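# Load a white part from the tote into a mould nest

## Task

Pick one white plastic part out of the blue tote and put it, narrow end pointing down and pressed fully home, into the empty nest of the rotary-table mould that is closest to the arms. The tote must stay upright in its original spot with the remaining parts still inside it. Finish by releasing, so that neither arm is in contact with any movable object.

## Robot and tools

Robot: two arms, left_arm and right_arm, each ending in a two-finger gripper with a wrist camera. Base positions in the scene frame: left_arm (+0.028, +0.316, +0.033) m, right_arm (-0.025, -0.372, +0.036) m, both almost unrotated. A camera stand is fixed to the floor behind the arms.

Frame: the scene frame has its origin at table-top height, halfway between the nominal bases. +x points out over the table, +z up, and left_arm is on the +y side (image left/right does not follow arm names). Printed hand poses (end_effector_position in metres, end_effector_quat_wxyz) are in this frame and may be off by a few cm, more at long reach. The gripper's fingers point along its own +z and open/close along its own y. The reported position is the point between the finger pads, just behind the tips.

execute_actions: argument actions is a list of actions; each action is a table of up to 15 rows, one row per 1/30 s control step; a short table repeats its last row until step 15. Every row holds 14 numbers, all in [-1, 1], always for both arms: left_arm dx, dy, dz, rx, ry, rz, opening, then right_arm the same seven. dx..rz are an offset (not a pose) along the scene axes, measured from that arm's Hand target at the start of the action; every row in an action refers to that same start, and a new action starts from the updated Hand target, so repeating an offset moves further. Scale: 1.0 = 0.6 m or 180 degrees; rx, ry, rz form one rotation vector, turning about the Hand target position. Opening is absolute: +1 fully open (about 87 mm gap), 0 about 31-49 mm, -1 closed. To leave an arm still, send six zeros and its current opening (a 0 opening is a real command). Optional cameras: list of names, ["all"], or [] for none; an empty actions list returns images by default.

move: target is one 14-number row or a list of up to 15 rows, same layout and scale, all offsets counted from the arms' Hand targets at the start (not chained). speed in m/s (0.002 to 2.9, default 0.25; rotations up to twice that in rad/s), one value or one per target. blend in m rounds corners in a list (0 means stop at each). opening_speed (0.2 or more, per second on the -1..+1 scale) makes fingers change gradually. blocking=false returns early while the move continues. Paths are straight, not collision-aware, lag and stray more when fast, and all end together within 10 s. Avoid paths passing close to an arm's own base; go around it. The result adds a move: line with the ending (done, off_target, moving, held, fault) and limits (paced = pose clipped, held = steps withheld). done means at rest within 10 mm and 2 degrees; it says nothing about contact.

wait: seconds (0 to 3600) lets the scene run without new commands; a running move continues. stop: brakes a running move (braking needs room). zoom_image: camera name and region [x0, y0, x1, y1] in pixels, at most 504 by 504, on the latest image of that camera. finished_scene: scene = the current scene number; it ends the scene irreversibly, so call it only when the part is seated and both grippers are clear. After the call that ends the first scene, make no further calls in that reply.

Cameras: cam_head_left, cam_head_right, cam_high, cam_low, cam_left_wrist, cam_right_wrist, each 896x504, with calibration provided; wrist images may lag slightly during motion.

Results: Hand target is the last commanded pose after clipping, and the base for next offsets. The gripper often stops short of it; a later execute_actions call re-requests it, else send the remaining distance as an offset. grip_measured reads the finger position on the command scale; to hold a part, command about 0.04 below the reading at first contact. Joint velocities may be summarized as within noise. Joint torques are raw, offset and noisy. Tool commands lists current commands. Watch for MOTOR HOT (75 °C) and OVER-TEMPERATURE FAULT (90 °C, arm folds and idles).

Control notes: each step, the commanded orientation is clipped to within 40 degrees of the measured one. Friction and weight leave the hand low, short or tilted, so check position and orientation after each move and correct. An arm blocked by something keeps pushing until commanded back past its gripper. Objects may get nudged occasionally.

Avoid: dropping parts or releasing them while moving, fast impacts, hard pushes on fixed or heavy things, knocking over or moving the tote, anything ending up off the table, arm-to-arm contact (including one gripper closing on the other's fingers), pressure on wrist-camera cables (cable contact counts as touching), long stretched or loaded holds that heat motors, and any arm stop or fault.

Each tool is called after "Emit:" in YAML: its name, and indented under it one key for each argument.

## Session

Emit:
execute_actions:
  actions: []

Scene clock: 0.00 s.
left_arm: end_effector_position=(+0.3122, +0.2435, +0.2621) grip_measured=+1.000 end_effector_quat_wxyz=(+0.541, +0.117, +0.829, +0.081) | right_arm: end_effector_position=(+0.2309, -0.4576, +0.1256) grip_measured=+1.000 end_effector_quat_wxyz=(+0.450, +0.116, +0.879, -0.110)
Joint positions: left_arm=[-0.537 0.881 0.854 -0.45 -0.507 0.043 1] | right_arm=[-0.232 0.823 0.419 -0.208 0.094 -0.044 1]
Joint velocities: within noise
Joint torques (N m): no reading
Motor temperatures (°C): left_arm=[29 31 34 27 27 29 28] | right_arm=[30 36 32 27 27 28 31]
Heat: left arm: 34 °C; right arm: 36 °C.
Hand target: left_arm +0.3126, +0.2432, +0.2664; +0.545, +0.115, +0.827, +0.079 | right_arm +0.2346, -0.4585, +0.1325; +0.459, +0.116, +0.874, -0.111
Tool commands: left_gripper/opening=+1.0 right_gripper/opening=+1.0
camera_calibration:
cam_left_wrist: T_world_to_cam=[[-0.11046, -0.96137, -0.2521, 0.33134], [-0.95249, 0.17484, -0.24938, 0.34196], [0.28383, 0.21258, -0.93502, 0.24326]] pos_world=[0.29327, 0.20704, 0.39626]
cam_right_wrist: T_world_to_cam=[[-0.30874, -0.94554, 0.10314, -0.37837], [-0.94826, 0.29753, -0.11083, 0.39441], [0.0741, -0.13202, -0.98847, 0.19185]] pos_world=[0.24297, -0.44979, 0.27238]

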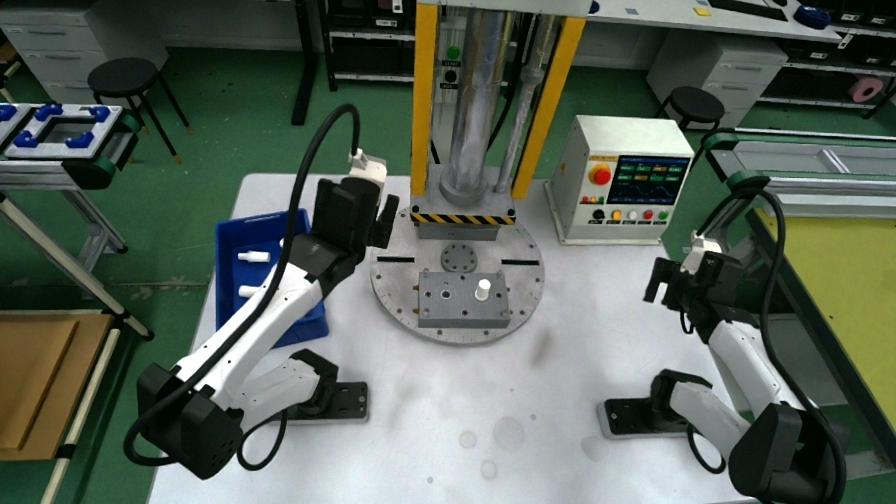

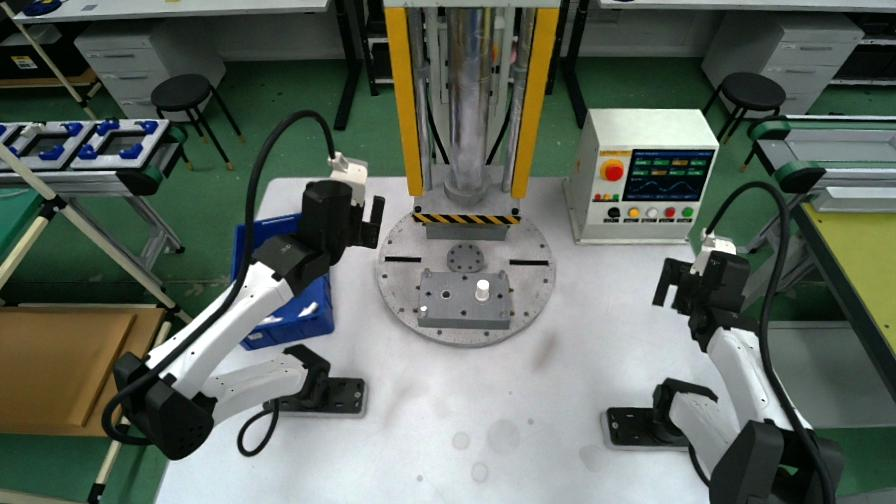

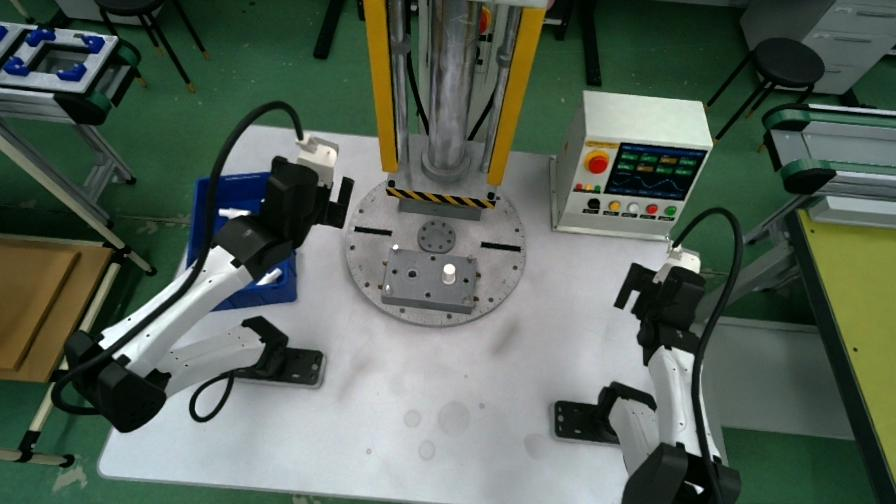

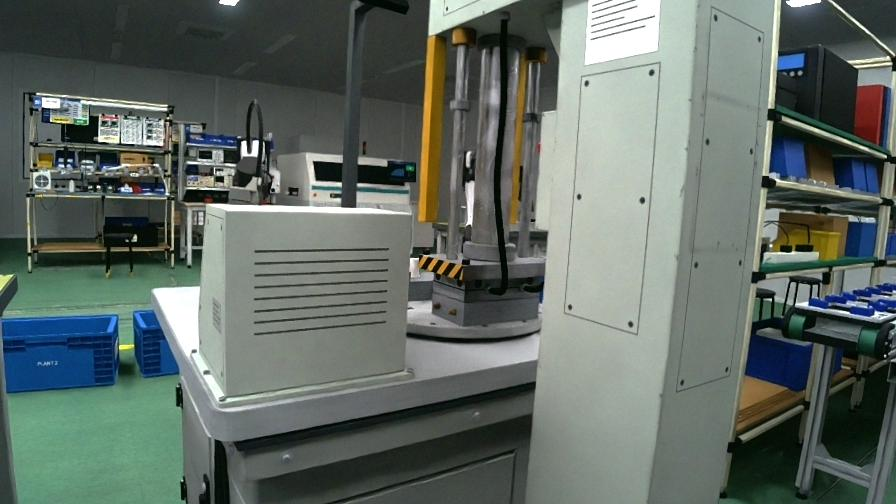

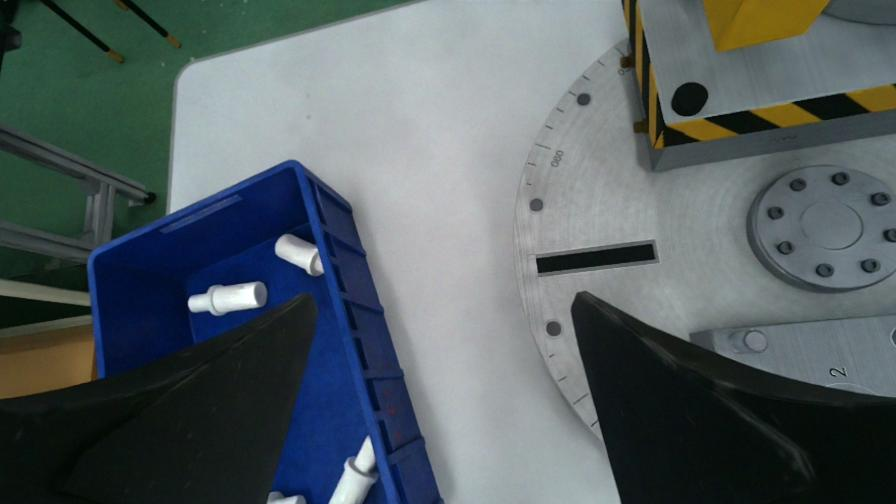

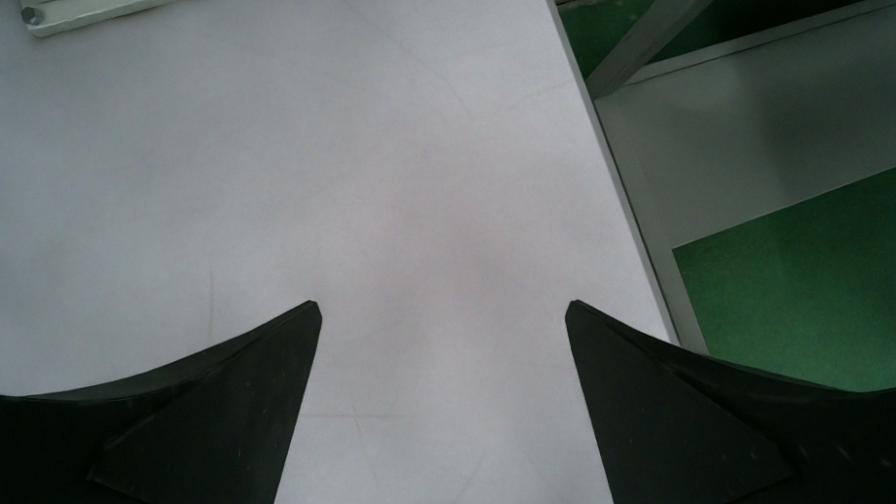

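Emit:
move:
  target: [-0.1,0.27,0.12,0,0,0,1,0,0,0,0,0,0,1]
  speed: 0.4
  cameras: ["cam_left_wrist","cam_head_left","cam_high"]

Scene clock: 43.80 s.
left_arm: end_effector_position=(+0.2527, +0.4056, +0.3310) grip_measured=+1.000 end_effector_quat_wxyz=(+0.541, +0.108, +0.831, +0.077) | right_arm: end_effector_position=(+0.2309, -0.4576, +0.1256) grip_measured=+1.000 end_effector_quat_wxyz=(+0.450, +0.116, +0.879, -0.110)
Joint positions: left_arm=[0.77 0.808 1.154 -0.885 0.669 0.626 1] | right_arm=[-0.232 0.823 0.419 -0.208 0.094 -0.044 1]
Joint torques (N m): left_arm=[1.37 0.39 9.89 1.55 0.51 0.08] | right_arm=[-0.4 -1.25 8.31 2.11 0.11 0.03]
Motor temperatures (°C): left_arm=[29 31 41 31 27 29 28] | right_arm=[30 36 39 34 27 28 31]
Heat: left arm: 41 °C; right arm: 39 °C.
Hand target: left_arm +0.2527, +0.4052, +0.3385; +0.546, +0.115, +0.826, +0.079 | right_arm +0.2346, -0.4585, +0.1325; +0.459, +0.116, +0.874, -0.111
Off the commanded pose: left_arm 0.007 m, 1 deg | right_arm 0.008 m, 1 deg.
move: done
cam_left_wrist: T_world_to_cam=[[-0.0999, -0.96665, -0.23582, 0.49205], [-0.95477, 0.15984, -0.25074, 0.2812], [0.28007, 0.2001, -0.93889, 0.29738]] pos_world=[0.23435, 0.37118, 0.46575]
Images, in order (width x height): cam_head_left 896x504, cam_high 896x504, cam_left_wrist 896x504.

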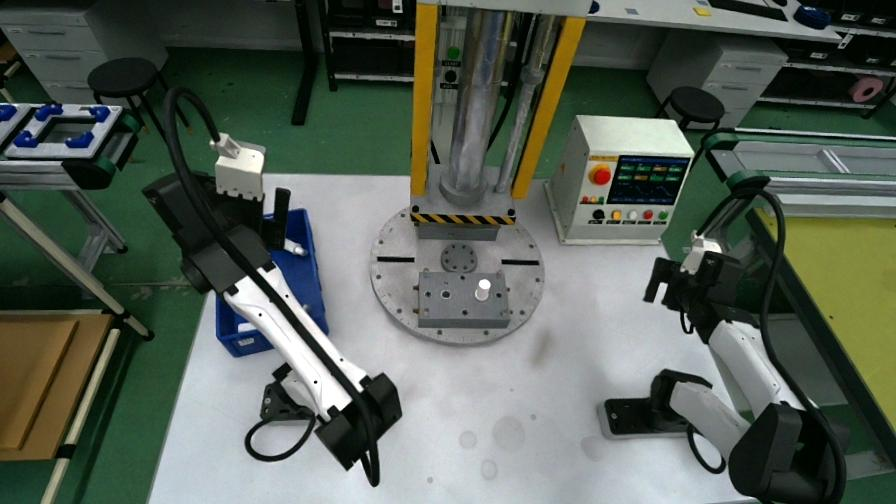

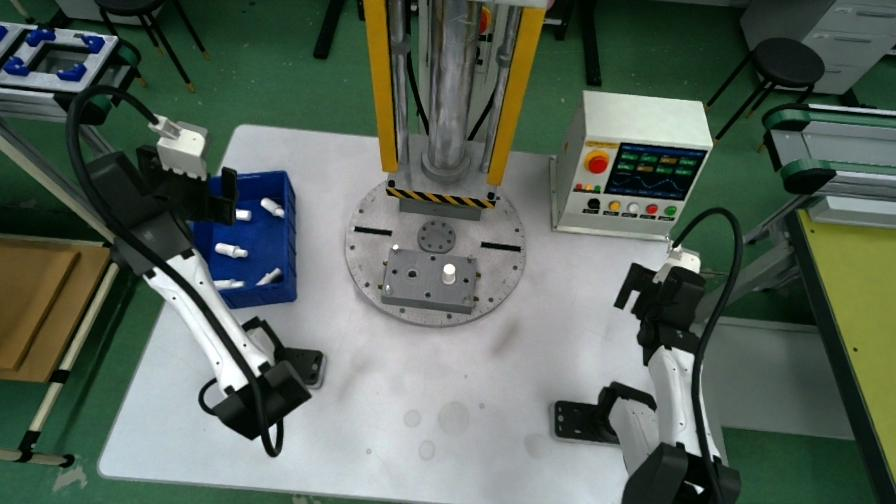

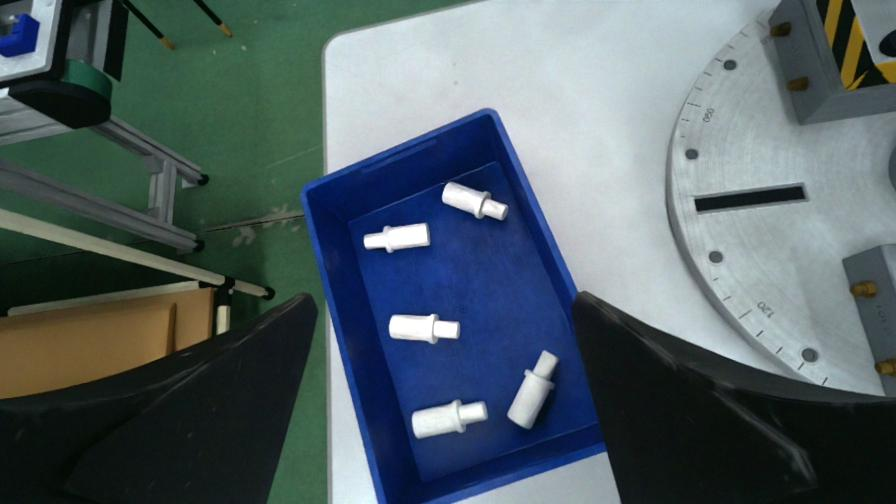

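Emit:
move:
  target: [0.0605,0.160,-0.20,-0.1738,0.0852,0.4802,0.3,0,0,0,0,0,0,1]
  speed: 0.4
  cameras: ["cam_left_wrist","cam_head_right","cam_high"]

Scene clock: 96.43 s.
left_arm: end_effector_position=(+0.2882, +0.4946, +0.2140) grip_measured=+0.300 end_effector_quat_wxyz=(+0.249, -0.595, +0.739, +0.197) | right_arm: end_effector_position=(+0.2309, -0.4576, +0.1256) grip_measured=+1.000 end_effector_quat_wxyz=(+0.450, +0.116, +0.879, -0.110)
Joint positions: left_arm=[0.428 1.447 1.36 -1.062 -0.504 -0.829 0.65] | right_arm=[-0.232 0.823 0.419 -0.208 0.094 -0.044 1]
Joint torques (N m): left_arm=[1.35 -3.96 10.51 0.97 -0.44 -0.09] | right_arm=[-0.42 -1.32 8.24 2.13 0.09 0.02]
Heat: left arm: 41 °C; right arm: 42 °C.
Hand target: left_arm +0.2889, +0.5012, +0.2185; +0.251, -0.602, +0.730, +0.207 | right_arm +0.2346, -0.4585, +0.1325; +0.459, +0.116, +0.874, -0.111
Off the commanded pose: left_arm 0.008 m, 2 deg | right_arm 0.008 m, 1 deg.
move: done
cam_left_wrist: T_world_to_cam=[[0.97657, -0.21468, 0.01475, -0.18174], [-0.21219, -0.94925, 0.23216, 0.50273], [-0.03584, -0.22985, -0.97257, 0.47071]] pos_world=[0.30102, 0.5464, 0.34376]
Images, in order (width x height): cam_head_right 896x504, cam_high 896x504, cam_left_wrist 896x504.

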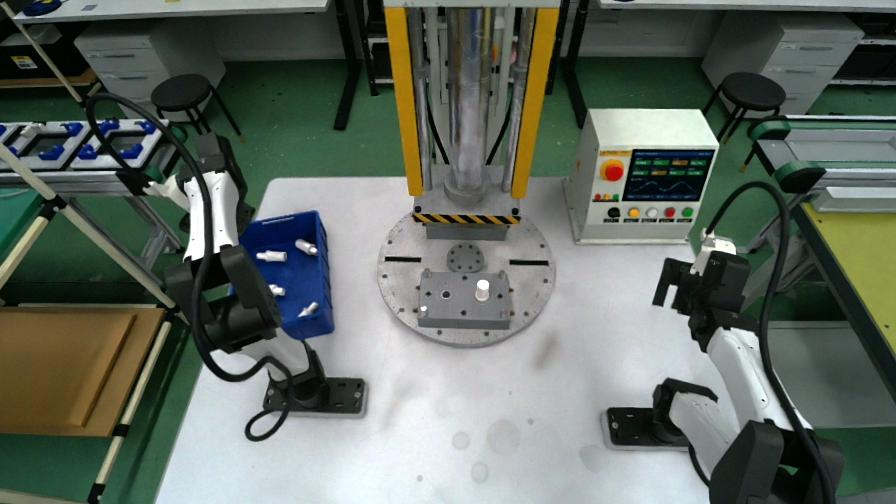

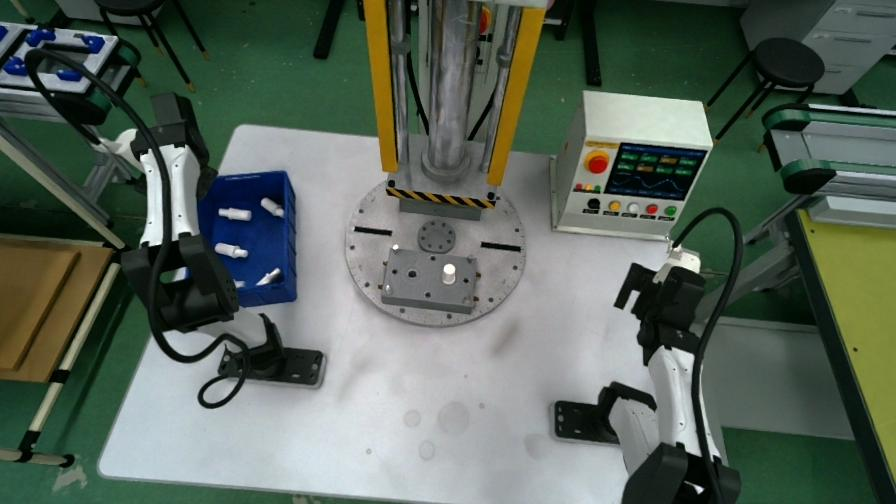

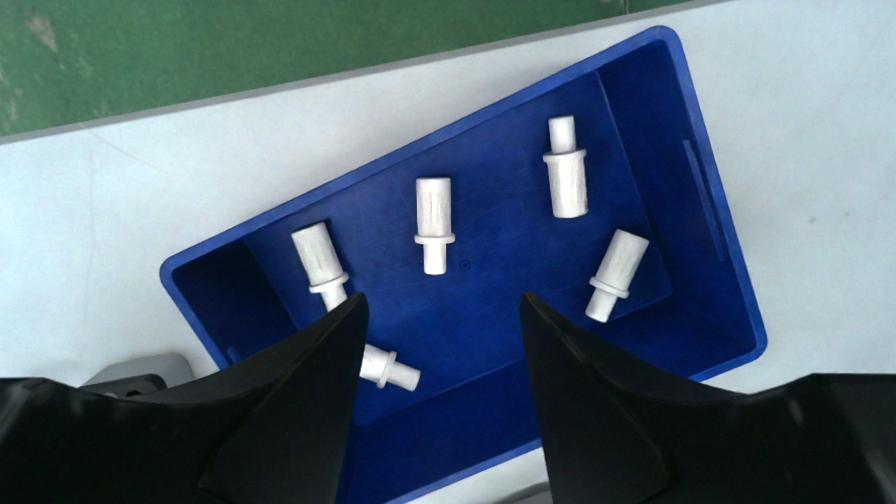

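Emit:
move:
  target: [0,0.012,-0.312,0,0,0,0.3,0,0,0,0,0,0,1]
  speed: 0.2
  cameras: ["cam_left_wrist","cam_head_right"]

Scene clock: 134.10 s.
left_arm: end_effector_position=(+0.2925, +0.5051, +0.0374) grip_measured=+0.300 end_effector_quat_wxyz=(+0.255, -0.602, +0.730, +0.200) | right_arm: end_effector_position=(+0.2309, -0.4576, +0.1256) grip_measured=+1.000 end_effector_quat_wxyz=(+0.450, +0.116, +0.879, -0.110)
Joint positions: left_arm=[0.451 1.621 0.787 -0.295 -0.507 -0.824 0.65] | right_arm=[-0.232 0.823 0.419 -0.208 0.094 -0.044 1]
Joint torques (N m): left_arm=[1.4 -4.6 5.94 1.28 -0.31 0.09] | right_arm=[-0.43 -1.36 8.21 2.15 0.06 0.04]
Motor temperatures (°C): left_arm=[29 31 43 32 28 29 28] | right_arm=[30 36 44 38 27 28 31]
Heat: left arm: 43 °C; right arm: 44 °C.
Hand target: left_arm +0.2889, +0.5084, +0.0313; +0.251, -0.602, +0.730, +0.207 | right_arm +0.2346, -0.4585, +0.1325; +0.459, +0.116, +0.874, -0.111
Off the commanded pose: left_arm 0.008 m, 1 deg | right_arm 0.008 m, 1 deg.
move: done
cam_left_wrist: T_world_to_cam=[[0.98033, -0.19573, 0.02532, -0.19222], [-0.19646, -0.9556, 0.21962, 0.55369], [-0.01879, -0.22028, -0.97526, 0.29182]] pos_world=[0.3027, 0.55576, 0.16786]
Images, in order (width x height): cam_head_right 896x504, cam_left_wrist 896x504.

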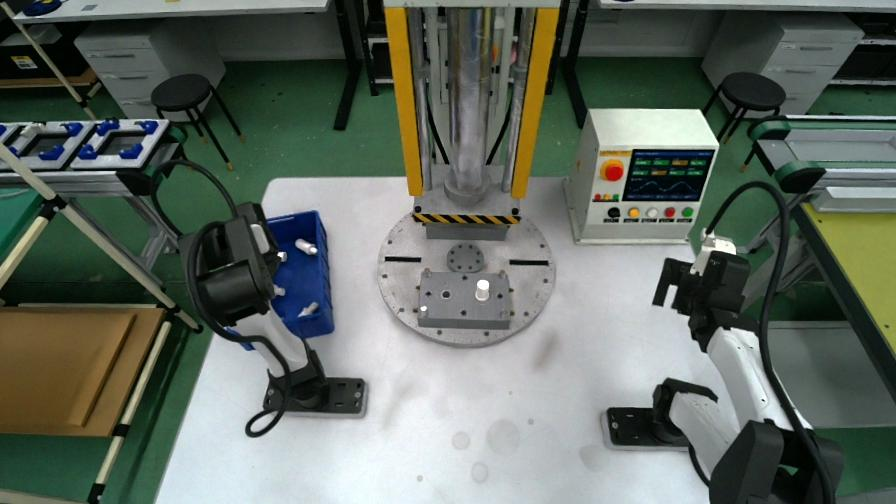

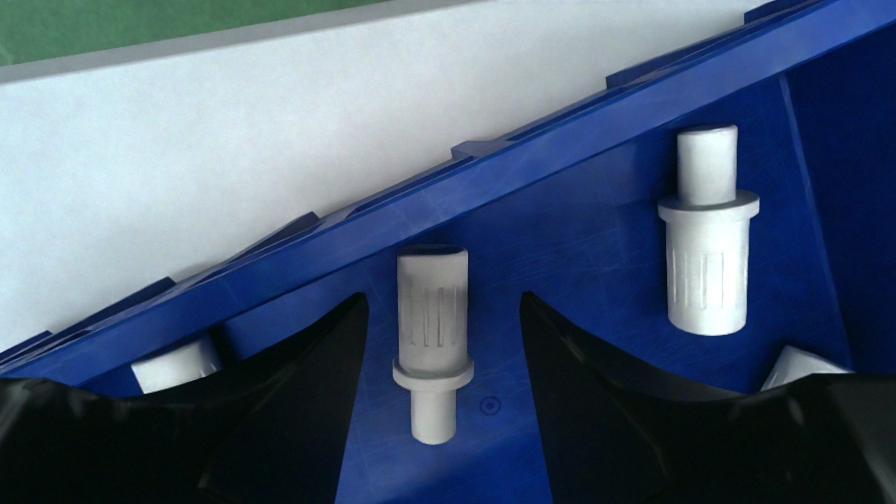

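Emit:
move:
  target:
    - [-0.004,0.0,-0.026,0,0,0,0.3,0,0,0,0,0,0,1]
    - [-0.004,0.0,-0.026,0,0,0,-0.4,0,0,0,0,0,0,1]
  speed: 0.1
  opening_speed: 0.7
  cameras: ["cam_left_wrist"]

Scene clock: 142.17 s.
left_arm: end_effector_position=(+0.2909, +0.5059, +0.0232) grip_measured=-0.187 end_effector_quat_wxyz=(+0.257, -0.602, +0.729, +0.200) | right_arm: end_effector_position=(+0.2309, -0.4576, +0.1256) grip_measured=+1.000 end_effector_quat_wxyz=(+0.450, +0.116, +0.879, -0.110)
Joint positions: left_arm=[0.455 1.652 0.747 -0.219 -0.507 -0.82 0.406] | right_arm=[-0.232 0.823 0.419 -0.208 0.094 -0.044 1]
Joint torques (N m): left_arm=[1.39 -4.37 5.67 1.28 -0.29 0.1] | right_arm=[-0.36 -1.4 8.17 2.14 0.07 0.02]
Heat: left arm: 42 °C; right arm: 44 °C.
Hand target: left_arm +0.2865, +0.5084, +0.0157; +0.251, -0.602, +0.730, +0.207 | right_arm +0.2346, -0.4585, +0.1325; +0.459, +0.116, +0.874, -0.111
Off the commanded pose: left_arm 0.009 m, 1 deg | right_arm 0.008 m, 1 deg.
move: done
cam_left_wrist: T_world_to_cam=[[0.98048, -0.19459, 0.02824, -0.19077], [-0.19605, -0.95655, 0.21582, 0.55775], [-0.01498, -0.21714, -0.97603, 0.27535]] pos_world=[0.30052, 0.55618, 0.15377]

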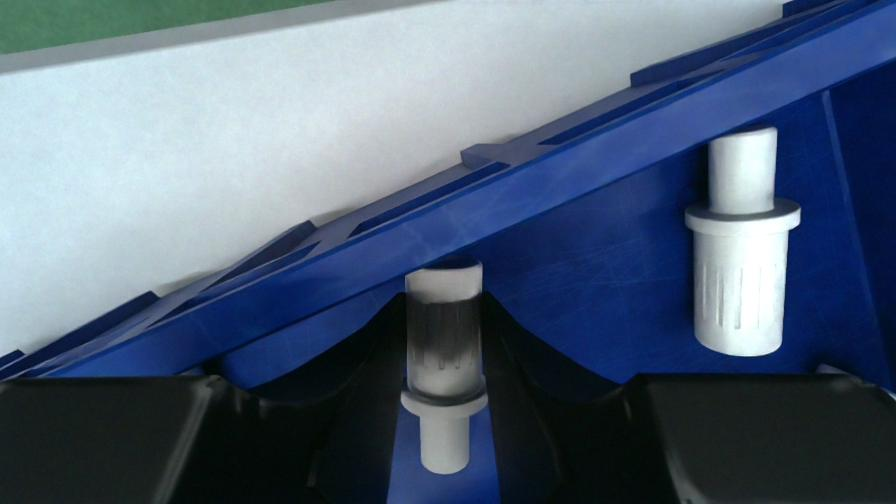

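Emit:
move:
  target:
    - [0,0,0.4,0,0,0,-0.4,0,0,0,0,0,0,1]
    - [0.022,-0.43,0.4,0,0,-0.35,-0.4,0,0,0,0,0,0,1]
    - [-0.311,-0.797,0.224,0,0,-0.717,-0.4,0,0,0,0,0,0,1]
  speed: [0.2,0.3,0.3]
  blend: [0.05,0.08,0]
  cameras: ["cam_left_wrist","cam_head_left","cam_head_right"]

Scene clock: 159.20 s.
left_arm: end_effector_position=(+0.1026, +0.0336, +0.1549) grip_measured=-0.187 end_effector_quat_wxyz=(+0.297, +0.392, +0.860, -0.136) | right_arm: end_effector_position=(+0.2309, -0.4576, +0.1256) grip_measured=+1.000 end_effector_quat_wxyz=(+0.450, +0.116, +0.879, -0.110)
Joint positions: left_arm=[-1.445 1.243 0.942 -0.696 -0.356 -0.496 0.406] | right_arm=[-0.232 0.823 0.419 -0.208 0.094 -0.044 1]
Joint torques (N m): left_arm=[0.1 -2.89 7.35 1.45 -0.02 0.07] | right_arm=[-0.32 -1.43 8.18 2.13 0.09 0.02]
Heat: left arm: 42 °C; right arm: 44 °C.
Hand target: left_arm +0.0999, +0.0303, +0.1501; +0.294, +0.400, +0.857, -0.138 | right_arm +0.2346, -0.4585, +0.1325; +0.459, +0.116, +0.874, -0.111
Off the commanded pose: left_arm 0.006 m, 1 deg | right_arm 0.008 m, 1 deg.
move: done
cam_left_wrist: T_world_to_cam=[[-0.75479, -0.65587, 0.01068, 0.09443], [-0.63903, 0.73889, 0.21372, 0.02935], [-0.14807, 0.15449, -0.97684, 0.29979]] pos_world=[0.13442, -0.00606, 0.28556]
Images, in order (width x height): cam_head_left 896x504, cam_head_right 896x504, cam_left_wrist 896x504.

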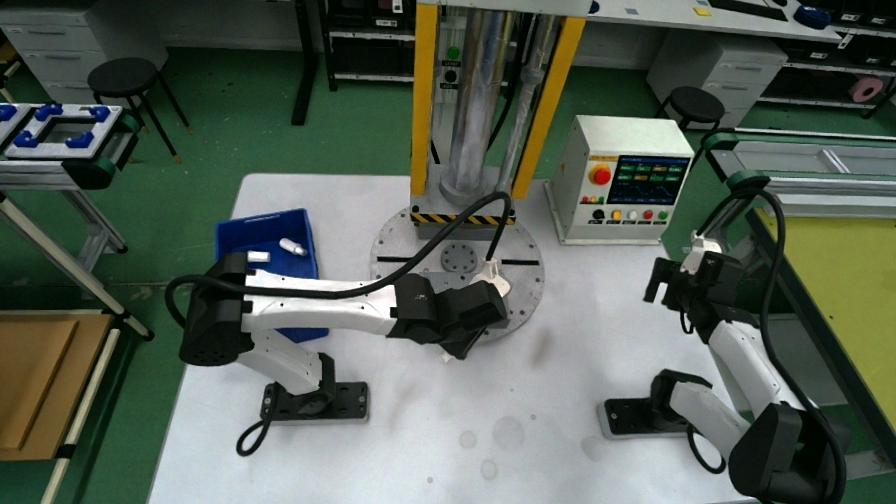

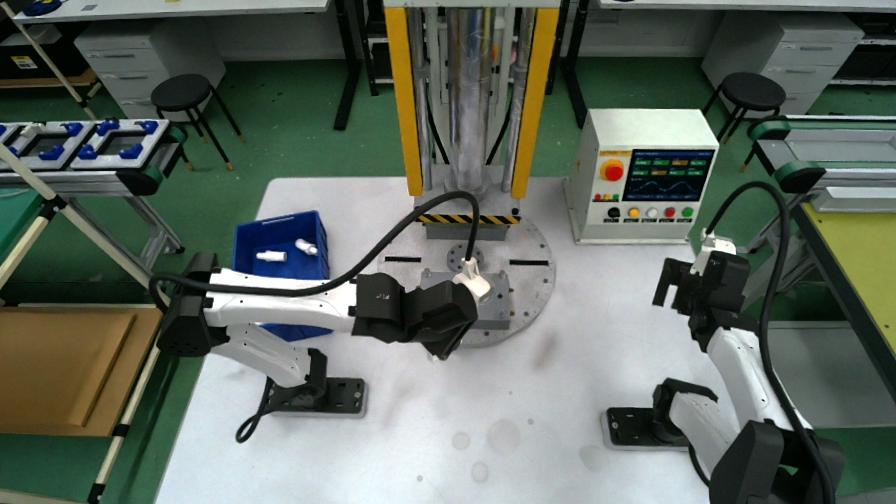

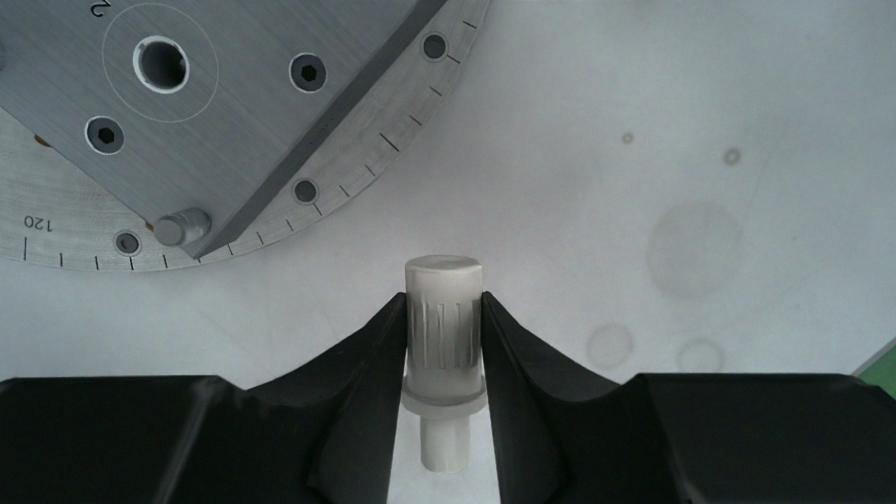

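Emit:
move:
  target:
    - [0,0,-0.190,0,0,0,-0.4,0,0,0,0,0,0,1]
    - [0,0,-0.228,0,0,0,-0.4,0,0,0,0,0,0,1]
    - [0,0,-0.228,0,0,0,0.2,0,0,0,0,0,0,1]
  speed: [0.2,0.06,0.1]
  blend: [0.01,0,0]
  opening_speed: 0.8
  cameras: ["cam_left_wrist"]

Scene clock: 171.23 s.
left_arm: end_effector_position=(+0.1015, +0.0302, +0.0179) grip_measured=+0.199 end_effector_quat_wxyz=(+0.296, +0.394, +0.859, -0.137) | right_arm: end_effector_position=(+0.2309, -0.4576, +0.1256) grip_measured=+1.000 end_effector_quat_wxyz=(+0.450, +0.116, +0.879, -0.110)
Joint positions: left_arm=[-1.449 1.492 0.537 -0.042 -0.354 -0.495 0.6] | right_arm=[-0.232 0.823 0.419 -0.208 0.094 -0.044 1]
Joint torques (N m): left_arm=[0.4 -3.55 5.82 1.53 -0.06 0.08] | right_arm=[-0.43 -1.33 8.24 2.1 0.11 0.01]
Heat: left arm: 42 °C; right arm: 45 °C.
Hand target: left_arm +0.0998, +0.0302, +0.0133; +0.294, +0.400, +0.857, -0.138 | right_arm +0.2346, -0.4585, +0.1325; +0.459, +0.116, +0.874, -0.111
Off the commanded pose: left_arm 0.005 m, 1 deg | right_arm 0.008 m, 1 deg.
move: done
cam_left_wrist: T_world_to_cam=[[-0.75852, -0.65155, 0.01184, 0.09306], [-0.63445, 0.74252, 0.21482, 0.05984], [-0.14875, 0.15543, -0.97658, 0.16641]] pos_world=[0.13331, -0.00966, 0.14856]

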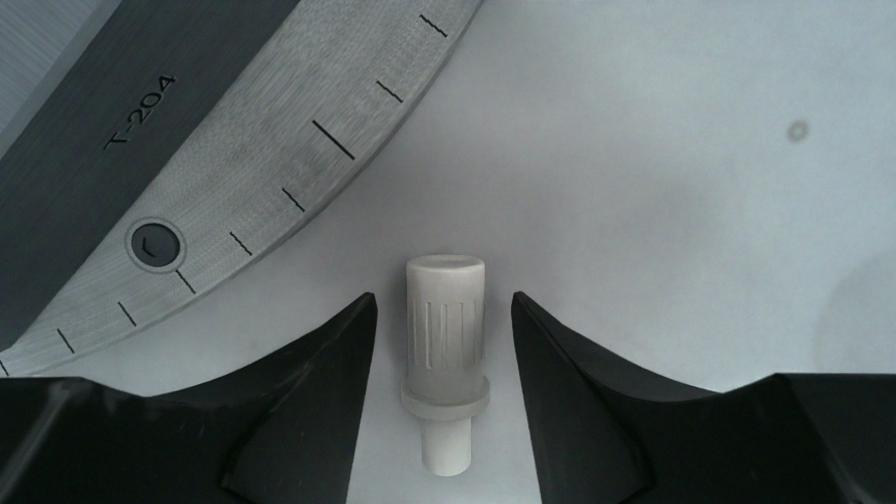

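Emit:
move:
  target:
    - [0,0,0.005,0.102,0.0857,0,0.2,0,0,0,0,0,0,1]
    - [0,0,0.005,0.102,0.0857,0,-0.45,0,0,0,0,0,0,1]
  speed: 0.15
  opening_speed: 0.7
  cameras: ["cam_left_wrist","cam_head_right"]

Scene clock: 188.10 s.
left_arm: end_effector_position=(+0.0974, +0.0353, +0.0158) grip_measured=-0.187 end_effector_quat_wxyz=(+0.112, +0.419, +0.900, -0.050) | right_arm: end_effector_position=(+0.2309, -0.4576, +0.1256) grip_measured=+1.000 end_effector_quat_wxyz=(+0.450, +0.116, +0.879, -0.110)
Joint positions: left_arm=[-1.321 1.725 0.903 -0.529 -0.112 -0.449 0.407] | right_arm=[-0.232 0.823 0.419 -0.208 0.094 -0.044 1]
Joint torques (N m): left_arm=[1.33 -5.12 9.06 0.68 0.08 0.09] | right_arm=[-0.4 -1.33 8.17 2.15 0.08 0.03]
Heat: left arm: 41 °C; right arm: 45 °C.
Hand target: left_arm +0.1000, +0.0302, +0.0164; +0.110, +0.419, +0.900, -0.052 | right_arm +0.2346, -0.4585, +0.1325; +0.459, +0.116, +0.874, -0.111
Off the commanded pose: left_arm 0.006 m, 0 deg | right_arm 0.008 m, 1 deg.
move: done
cam_left_wrist: T_world_to_cam=[[-0.76224, -0.64728, 0.00546, 0.09364], [-0.51923, 0.61643, 0.59196, 0.04124], [-0.38653, 0.44838, -0.80595, 0.17314]] pos_world=[0.15971, -0.04244, 0.11462]
Images, in order (width x height): cam_head_right 896x504, cam_left_wrist 896x504.

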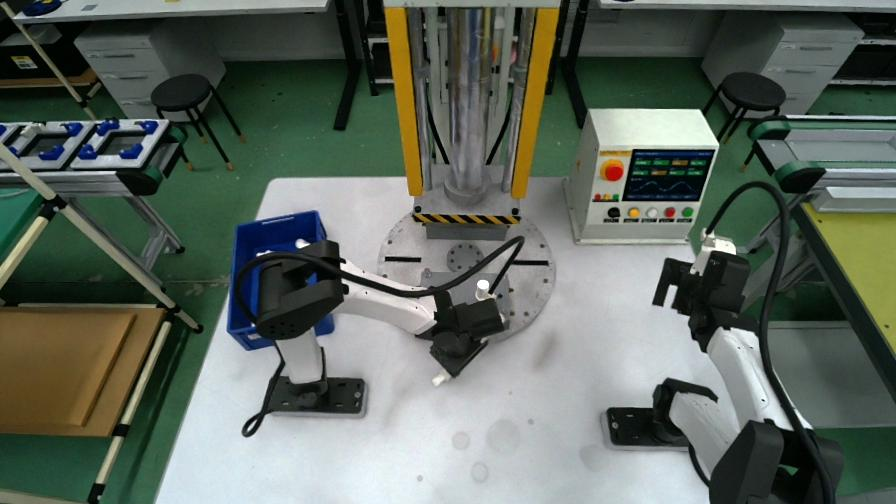

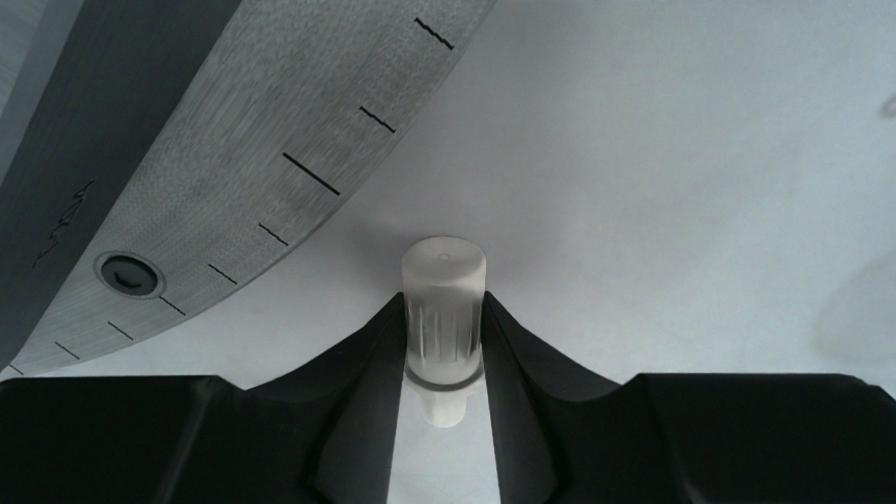

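Emit:
move:
  target:
    - [0,0,0.25,0,0,0,-0.45,0,0,0,0,0,0,1]
    - [0.235,0.015,0.316,-0.400,-0.336,0,-0.45,0,0,0,0,0,0,1]
  speed: [0.2,0.3]
  blend: [0.04,0]
  cameras: ["cam_left_wrist","cam_head_right","cam_head_left","cam_high","cam_low"]

Scene clock: 205.10 s.
left_arm: end_effector_position=(+0.2411, +0.0393, +0.1759) grip_measured=-0.187 end_effector_quat_wxyz=(+0.682, +0.280, +0.600, -0.312) | right_arm: end_effector_position=(+0.2309, -0.4576, +0.1256) grip_measured=+1.000 end_effector_quat_wxyz=(+0.450, +0.116, +0.879, -0.110)
Joint positions: left_arm=[-0.955 1.393 0.097 1.421 -0.102 0.02 0.407] | right_arm=[-0.232 0.823 0.419 -0.208 0.094 -0.044 1]
Joint torques (N m): left_arm=[1.39 -2.19 5.23 3.23 0.32 0.04] | right_arm=[-0.32 -1.21 8.23 2.14 0.09 0.02]
Heat: left arm: 42 °C; right arm: 45 °C.
Hand target: left_arm +0.2409, +0.0391, +0.2059; +0.733, +0.249, +0.533, -0.342 | right_arm +0.2346, -0.4585, +0.1325; +0.459, +0.116, +0.874, -0.111
Off the commanded pose: left_arm 0.030 m, 11 deg | right_arm 0.008 m, 1 deg.
joint sent to its limit (left arm) — joint 4 (wrist pitch), upper limit. The joint targets are off in orientation, not in position.
move: off_target (left_arm)
cam_left_wrist: T_world_to_cam=[[-0.76576, -0.64312, -0.00175, 0.20686], [-0.44055, 0.52653, -0.7271, 0.23523], [0.46854, -0.55602, -0.68653, 0.1682]] pos_world=[0.18323, 0.1027, 0.28687]
Images, in order (width x height): cam_head_left 896x504, cam_head_right 896x504, cam_high 896x504, cam_low 896x504, cam_left_wrist 896x504.

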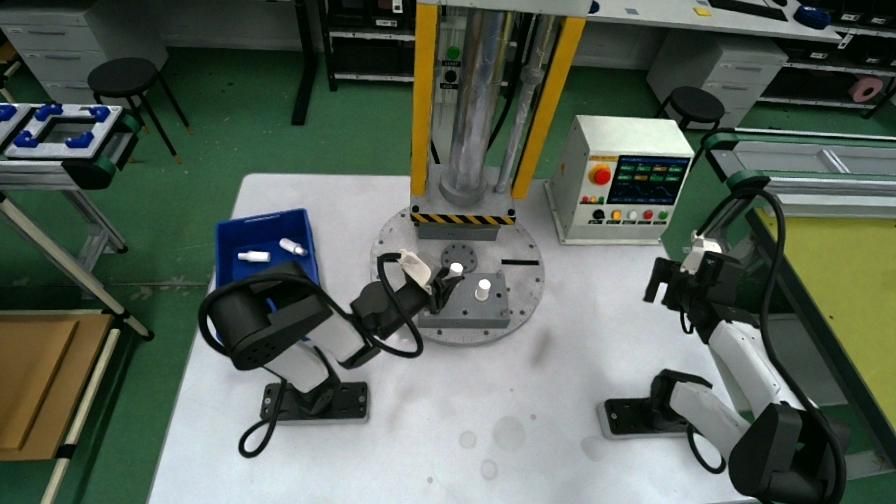

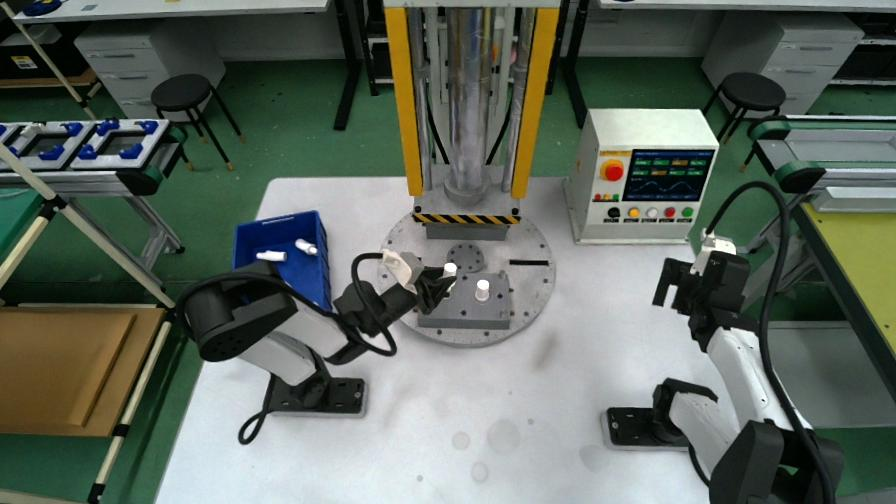

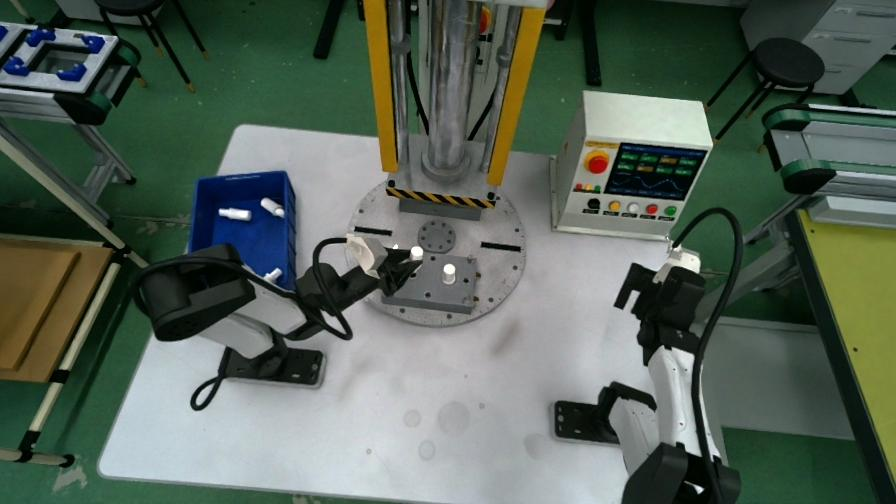

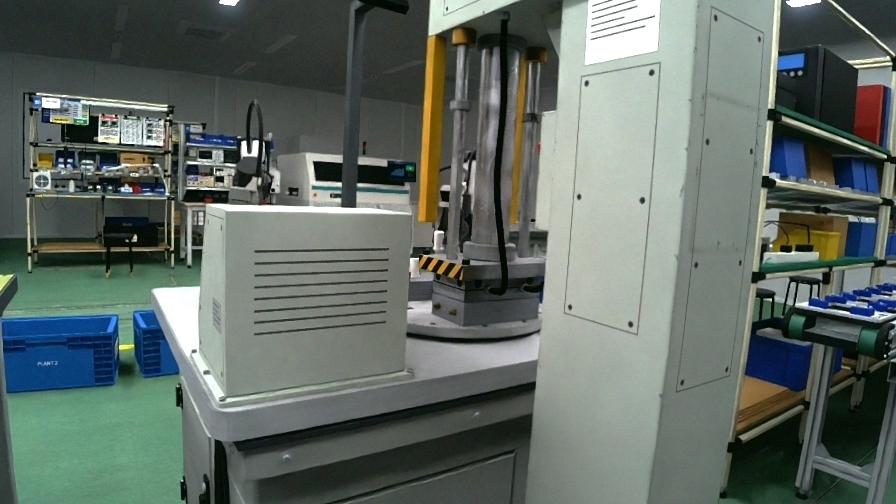

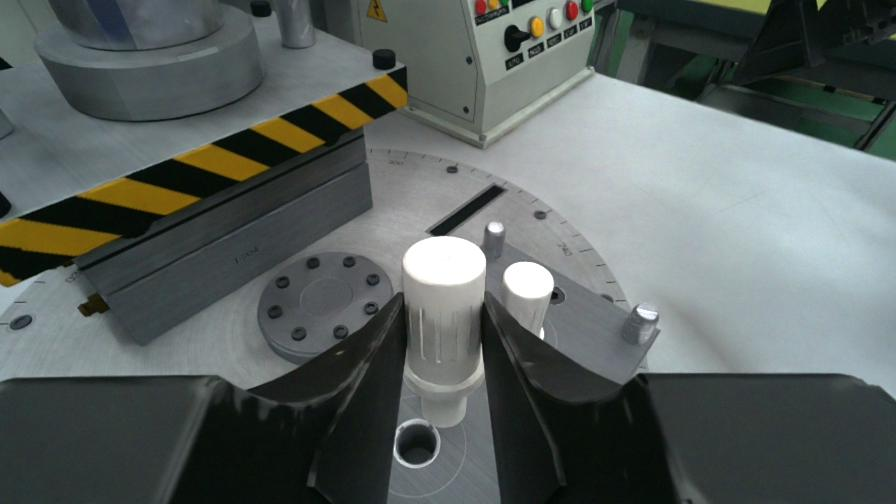

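Emit:
move:
  target:
    - [-0.268,-0.065,0,0.4658,0.2425,-0.1057,-0.45,0,0,0,0,0,0,1]
    - [-0.268,-0.065,-0.297,0.4658,0.2425,-0.1057,-0.45,0,0,0,0,0,0,1]
  speed: [0.3,0.2]
  blend: [0.03,0]
  cameras: ["cam_left_wrist"]

Scene clock: 249.37 s.
left_arm: end_effector_position=(+0.0850, +0.0004, +0.0356) grip_measured=-0.187 end_effector_quat_wxyz=(+0.104, +0.603, +0.788, -0.072) | right_arm: end_effector_position=(+0.2309, -0.4576, +0.1256) grip_measured=+1.000 end_effector_quat_wxyz=(+0.450, +0.116, +0.879, -0.110)
Joint positions: left_arm=[-1.386 1.782 1.061 -0.598 -0.035 -0.087 0.407] | right_arm=[-0.232 0.823 0.419 -0.208 0.094 -0.044 1]
Joint torques (N m): left_arm=[0.06 -5.83 6.04 1.01 0.19 -0.06] | right_arm=[-0.4 -1.26 8.2 2.12 0.07 0.02]
Motor temperatures (°C): left_arm=[29 32 41 43 27 29 29] | right_arm=[30 35 46 41 27 28 31]
Heat: left arm: 43 °C; right arm: 46 °C.
Hand target: left_arm +0.0801, +0.0002, +0.0277; +0.097, +0.604, +0.788, -0.074 | right_arm +0.2346, -0.4585, +0.1325; +0.459, +0.116, +0.874, -0.111
Off the commanded pose: left_arm 0.009 m, 1 deg | right_arm 0.008 m, 1 deg.
move: done
cam_left_wrist: T_world_to_cam=[[-0.96381, -0.26658, -0.00275, 0.07881], [-0.21755, 0.78051, 0.58606, 0.01905], [-0.15408, 0.56545, -0.81026, 0.18024]] pos_world=[0.10787, -0.09578, 0.1351]

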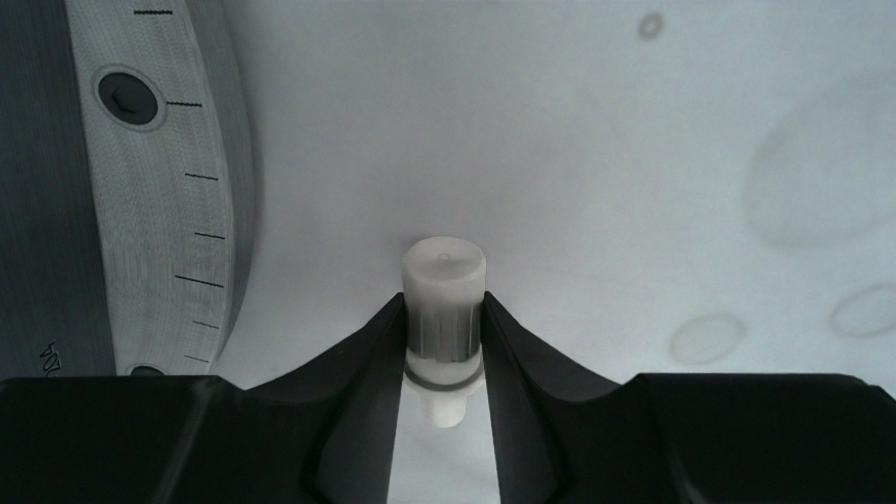

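Emit:
move:
  target:
    - [0,0,-0.033,0,0,0,-0.45,0,0,0,0,0,0,1]
    - [0,0,-0.033,0,0,0,0.2,0,0,0,0,0,0,1]
    - [0.002,-0.008,-0.026,0.102,0.0273,0,0.2,0,0,0,0,0,0,1]
  speed: [0.06,0.1,0.15]
  opening_speed: 0.8
  cameras: ["cam_left_wrist"]

Scene clock: 259.70 s.
left_arm: end_effector_position=(+0.0801, -0.0016, +0.0147) grip_measured=+0.200 end_effector_quat_wxyz=(-0.027, +0.609, +0.792, +0.028) | right_arm: end_effector_position=(+0.2309, -0.4576, +0.1256) grip_measured=+1.000 end_effector_quat_wxyz=(+0.450, +0.116, +0.879, -0.110)
Joint positions: left_arm=[-1.386 2.114 1.415 -0.948 -0.005 -0.087 0.6] | right_arm=[-0.232 0.823 0.419 -0.208 0.094 -0.044 1]
Joint torques (N m): left_arm=[1.35 -7.54 8.79 0.09 0.22 0.07] | right_arm=[-0.31 -1.26 8.2 2.14 0.1 0.05]
Heat: left arm: 41 °C; right arm: 46 °C.
Hand target: left_arm +0.0813, -0.0046, +0.0121; -0.034, +0.608, +0.793, +0.027 | right_arm +0.2346, -0.4585, +0.1325; +0.459, +0.116, +0.874, -0.111
Off the commanded pose: left_arm 0.004 m, 1 deg | right_arm 0.008 m, 1 deg.
move: done
cam_left_wrist: T_world_to_cam=[[-0.96484, -0.2628, -0.00459, 0.0735], [-0.15513, 0.55528, 0.81707, 0.02309], [-0.21217, 0.78905, -0.57652, 0.16531]] pos_world=[0.10957, -0.12394, 0.07678]

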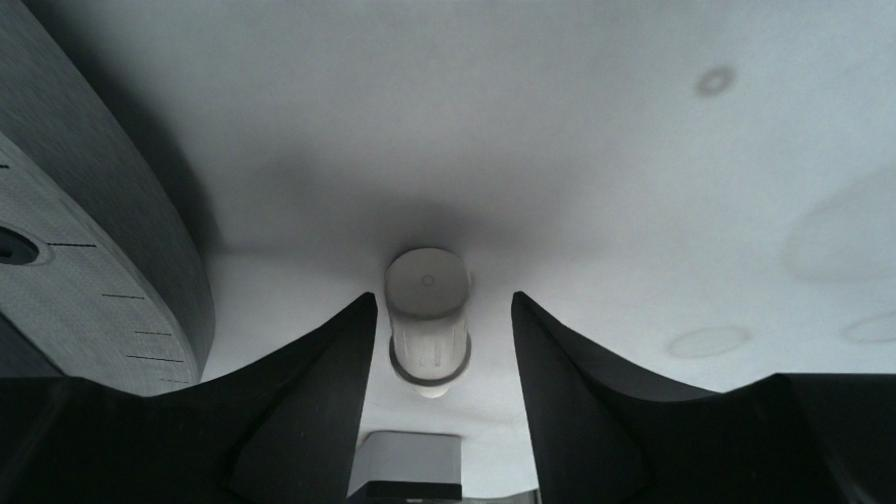

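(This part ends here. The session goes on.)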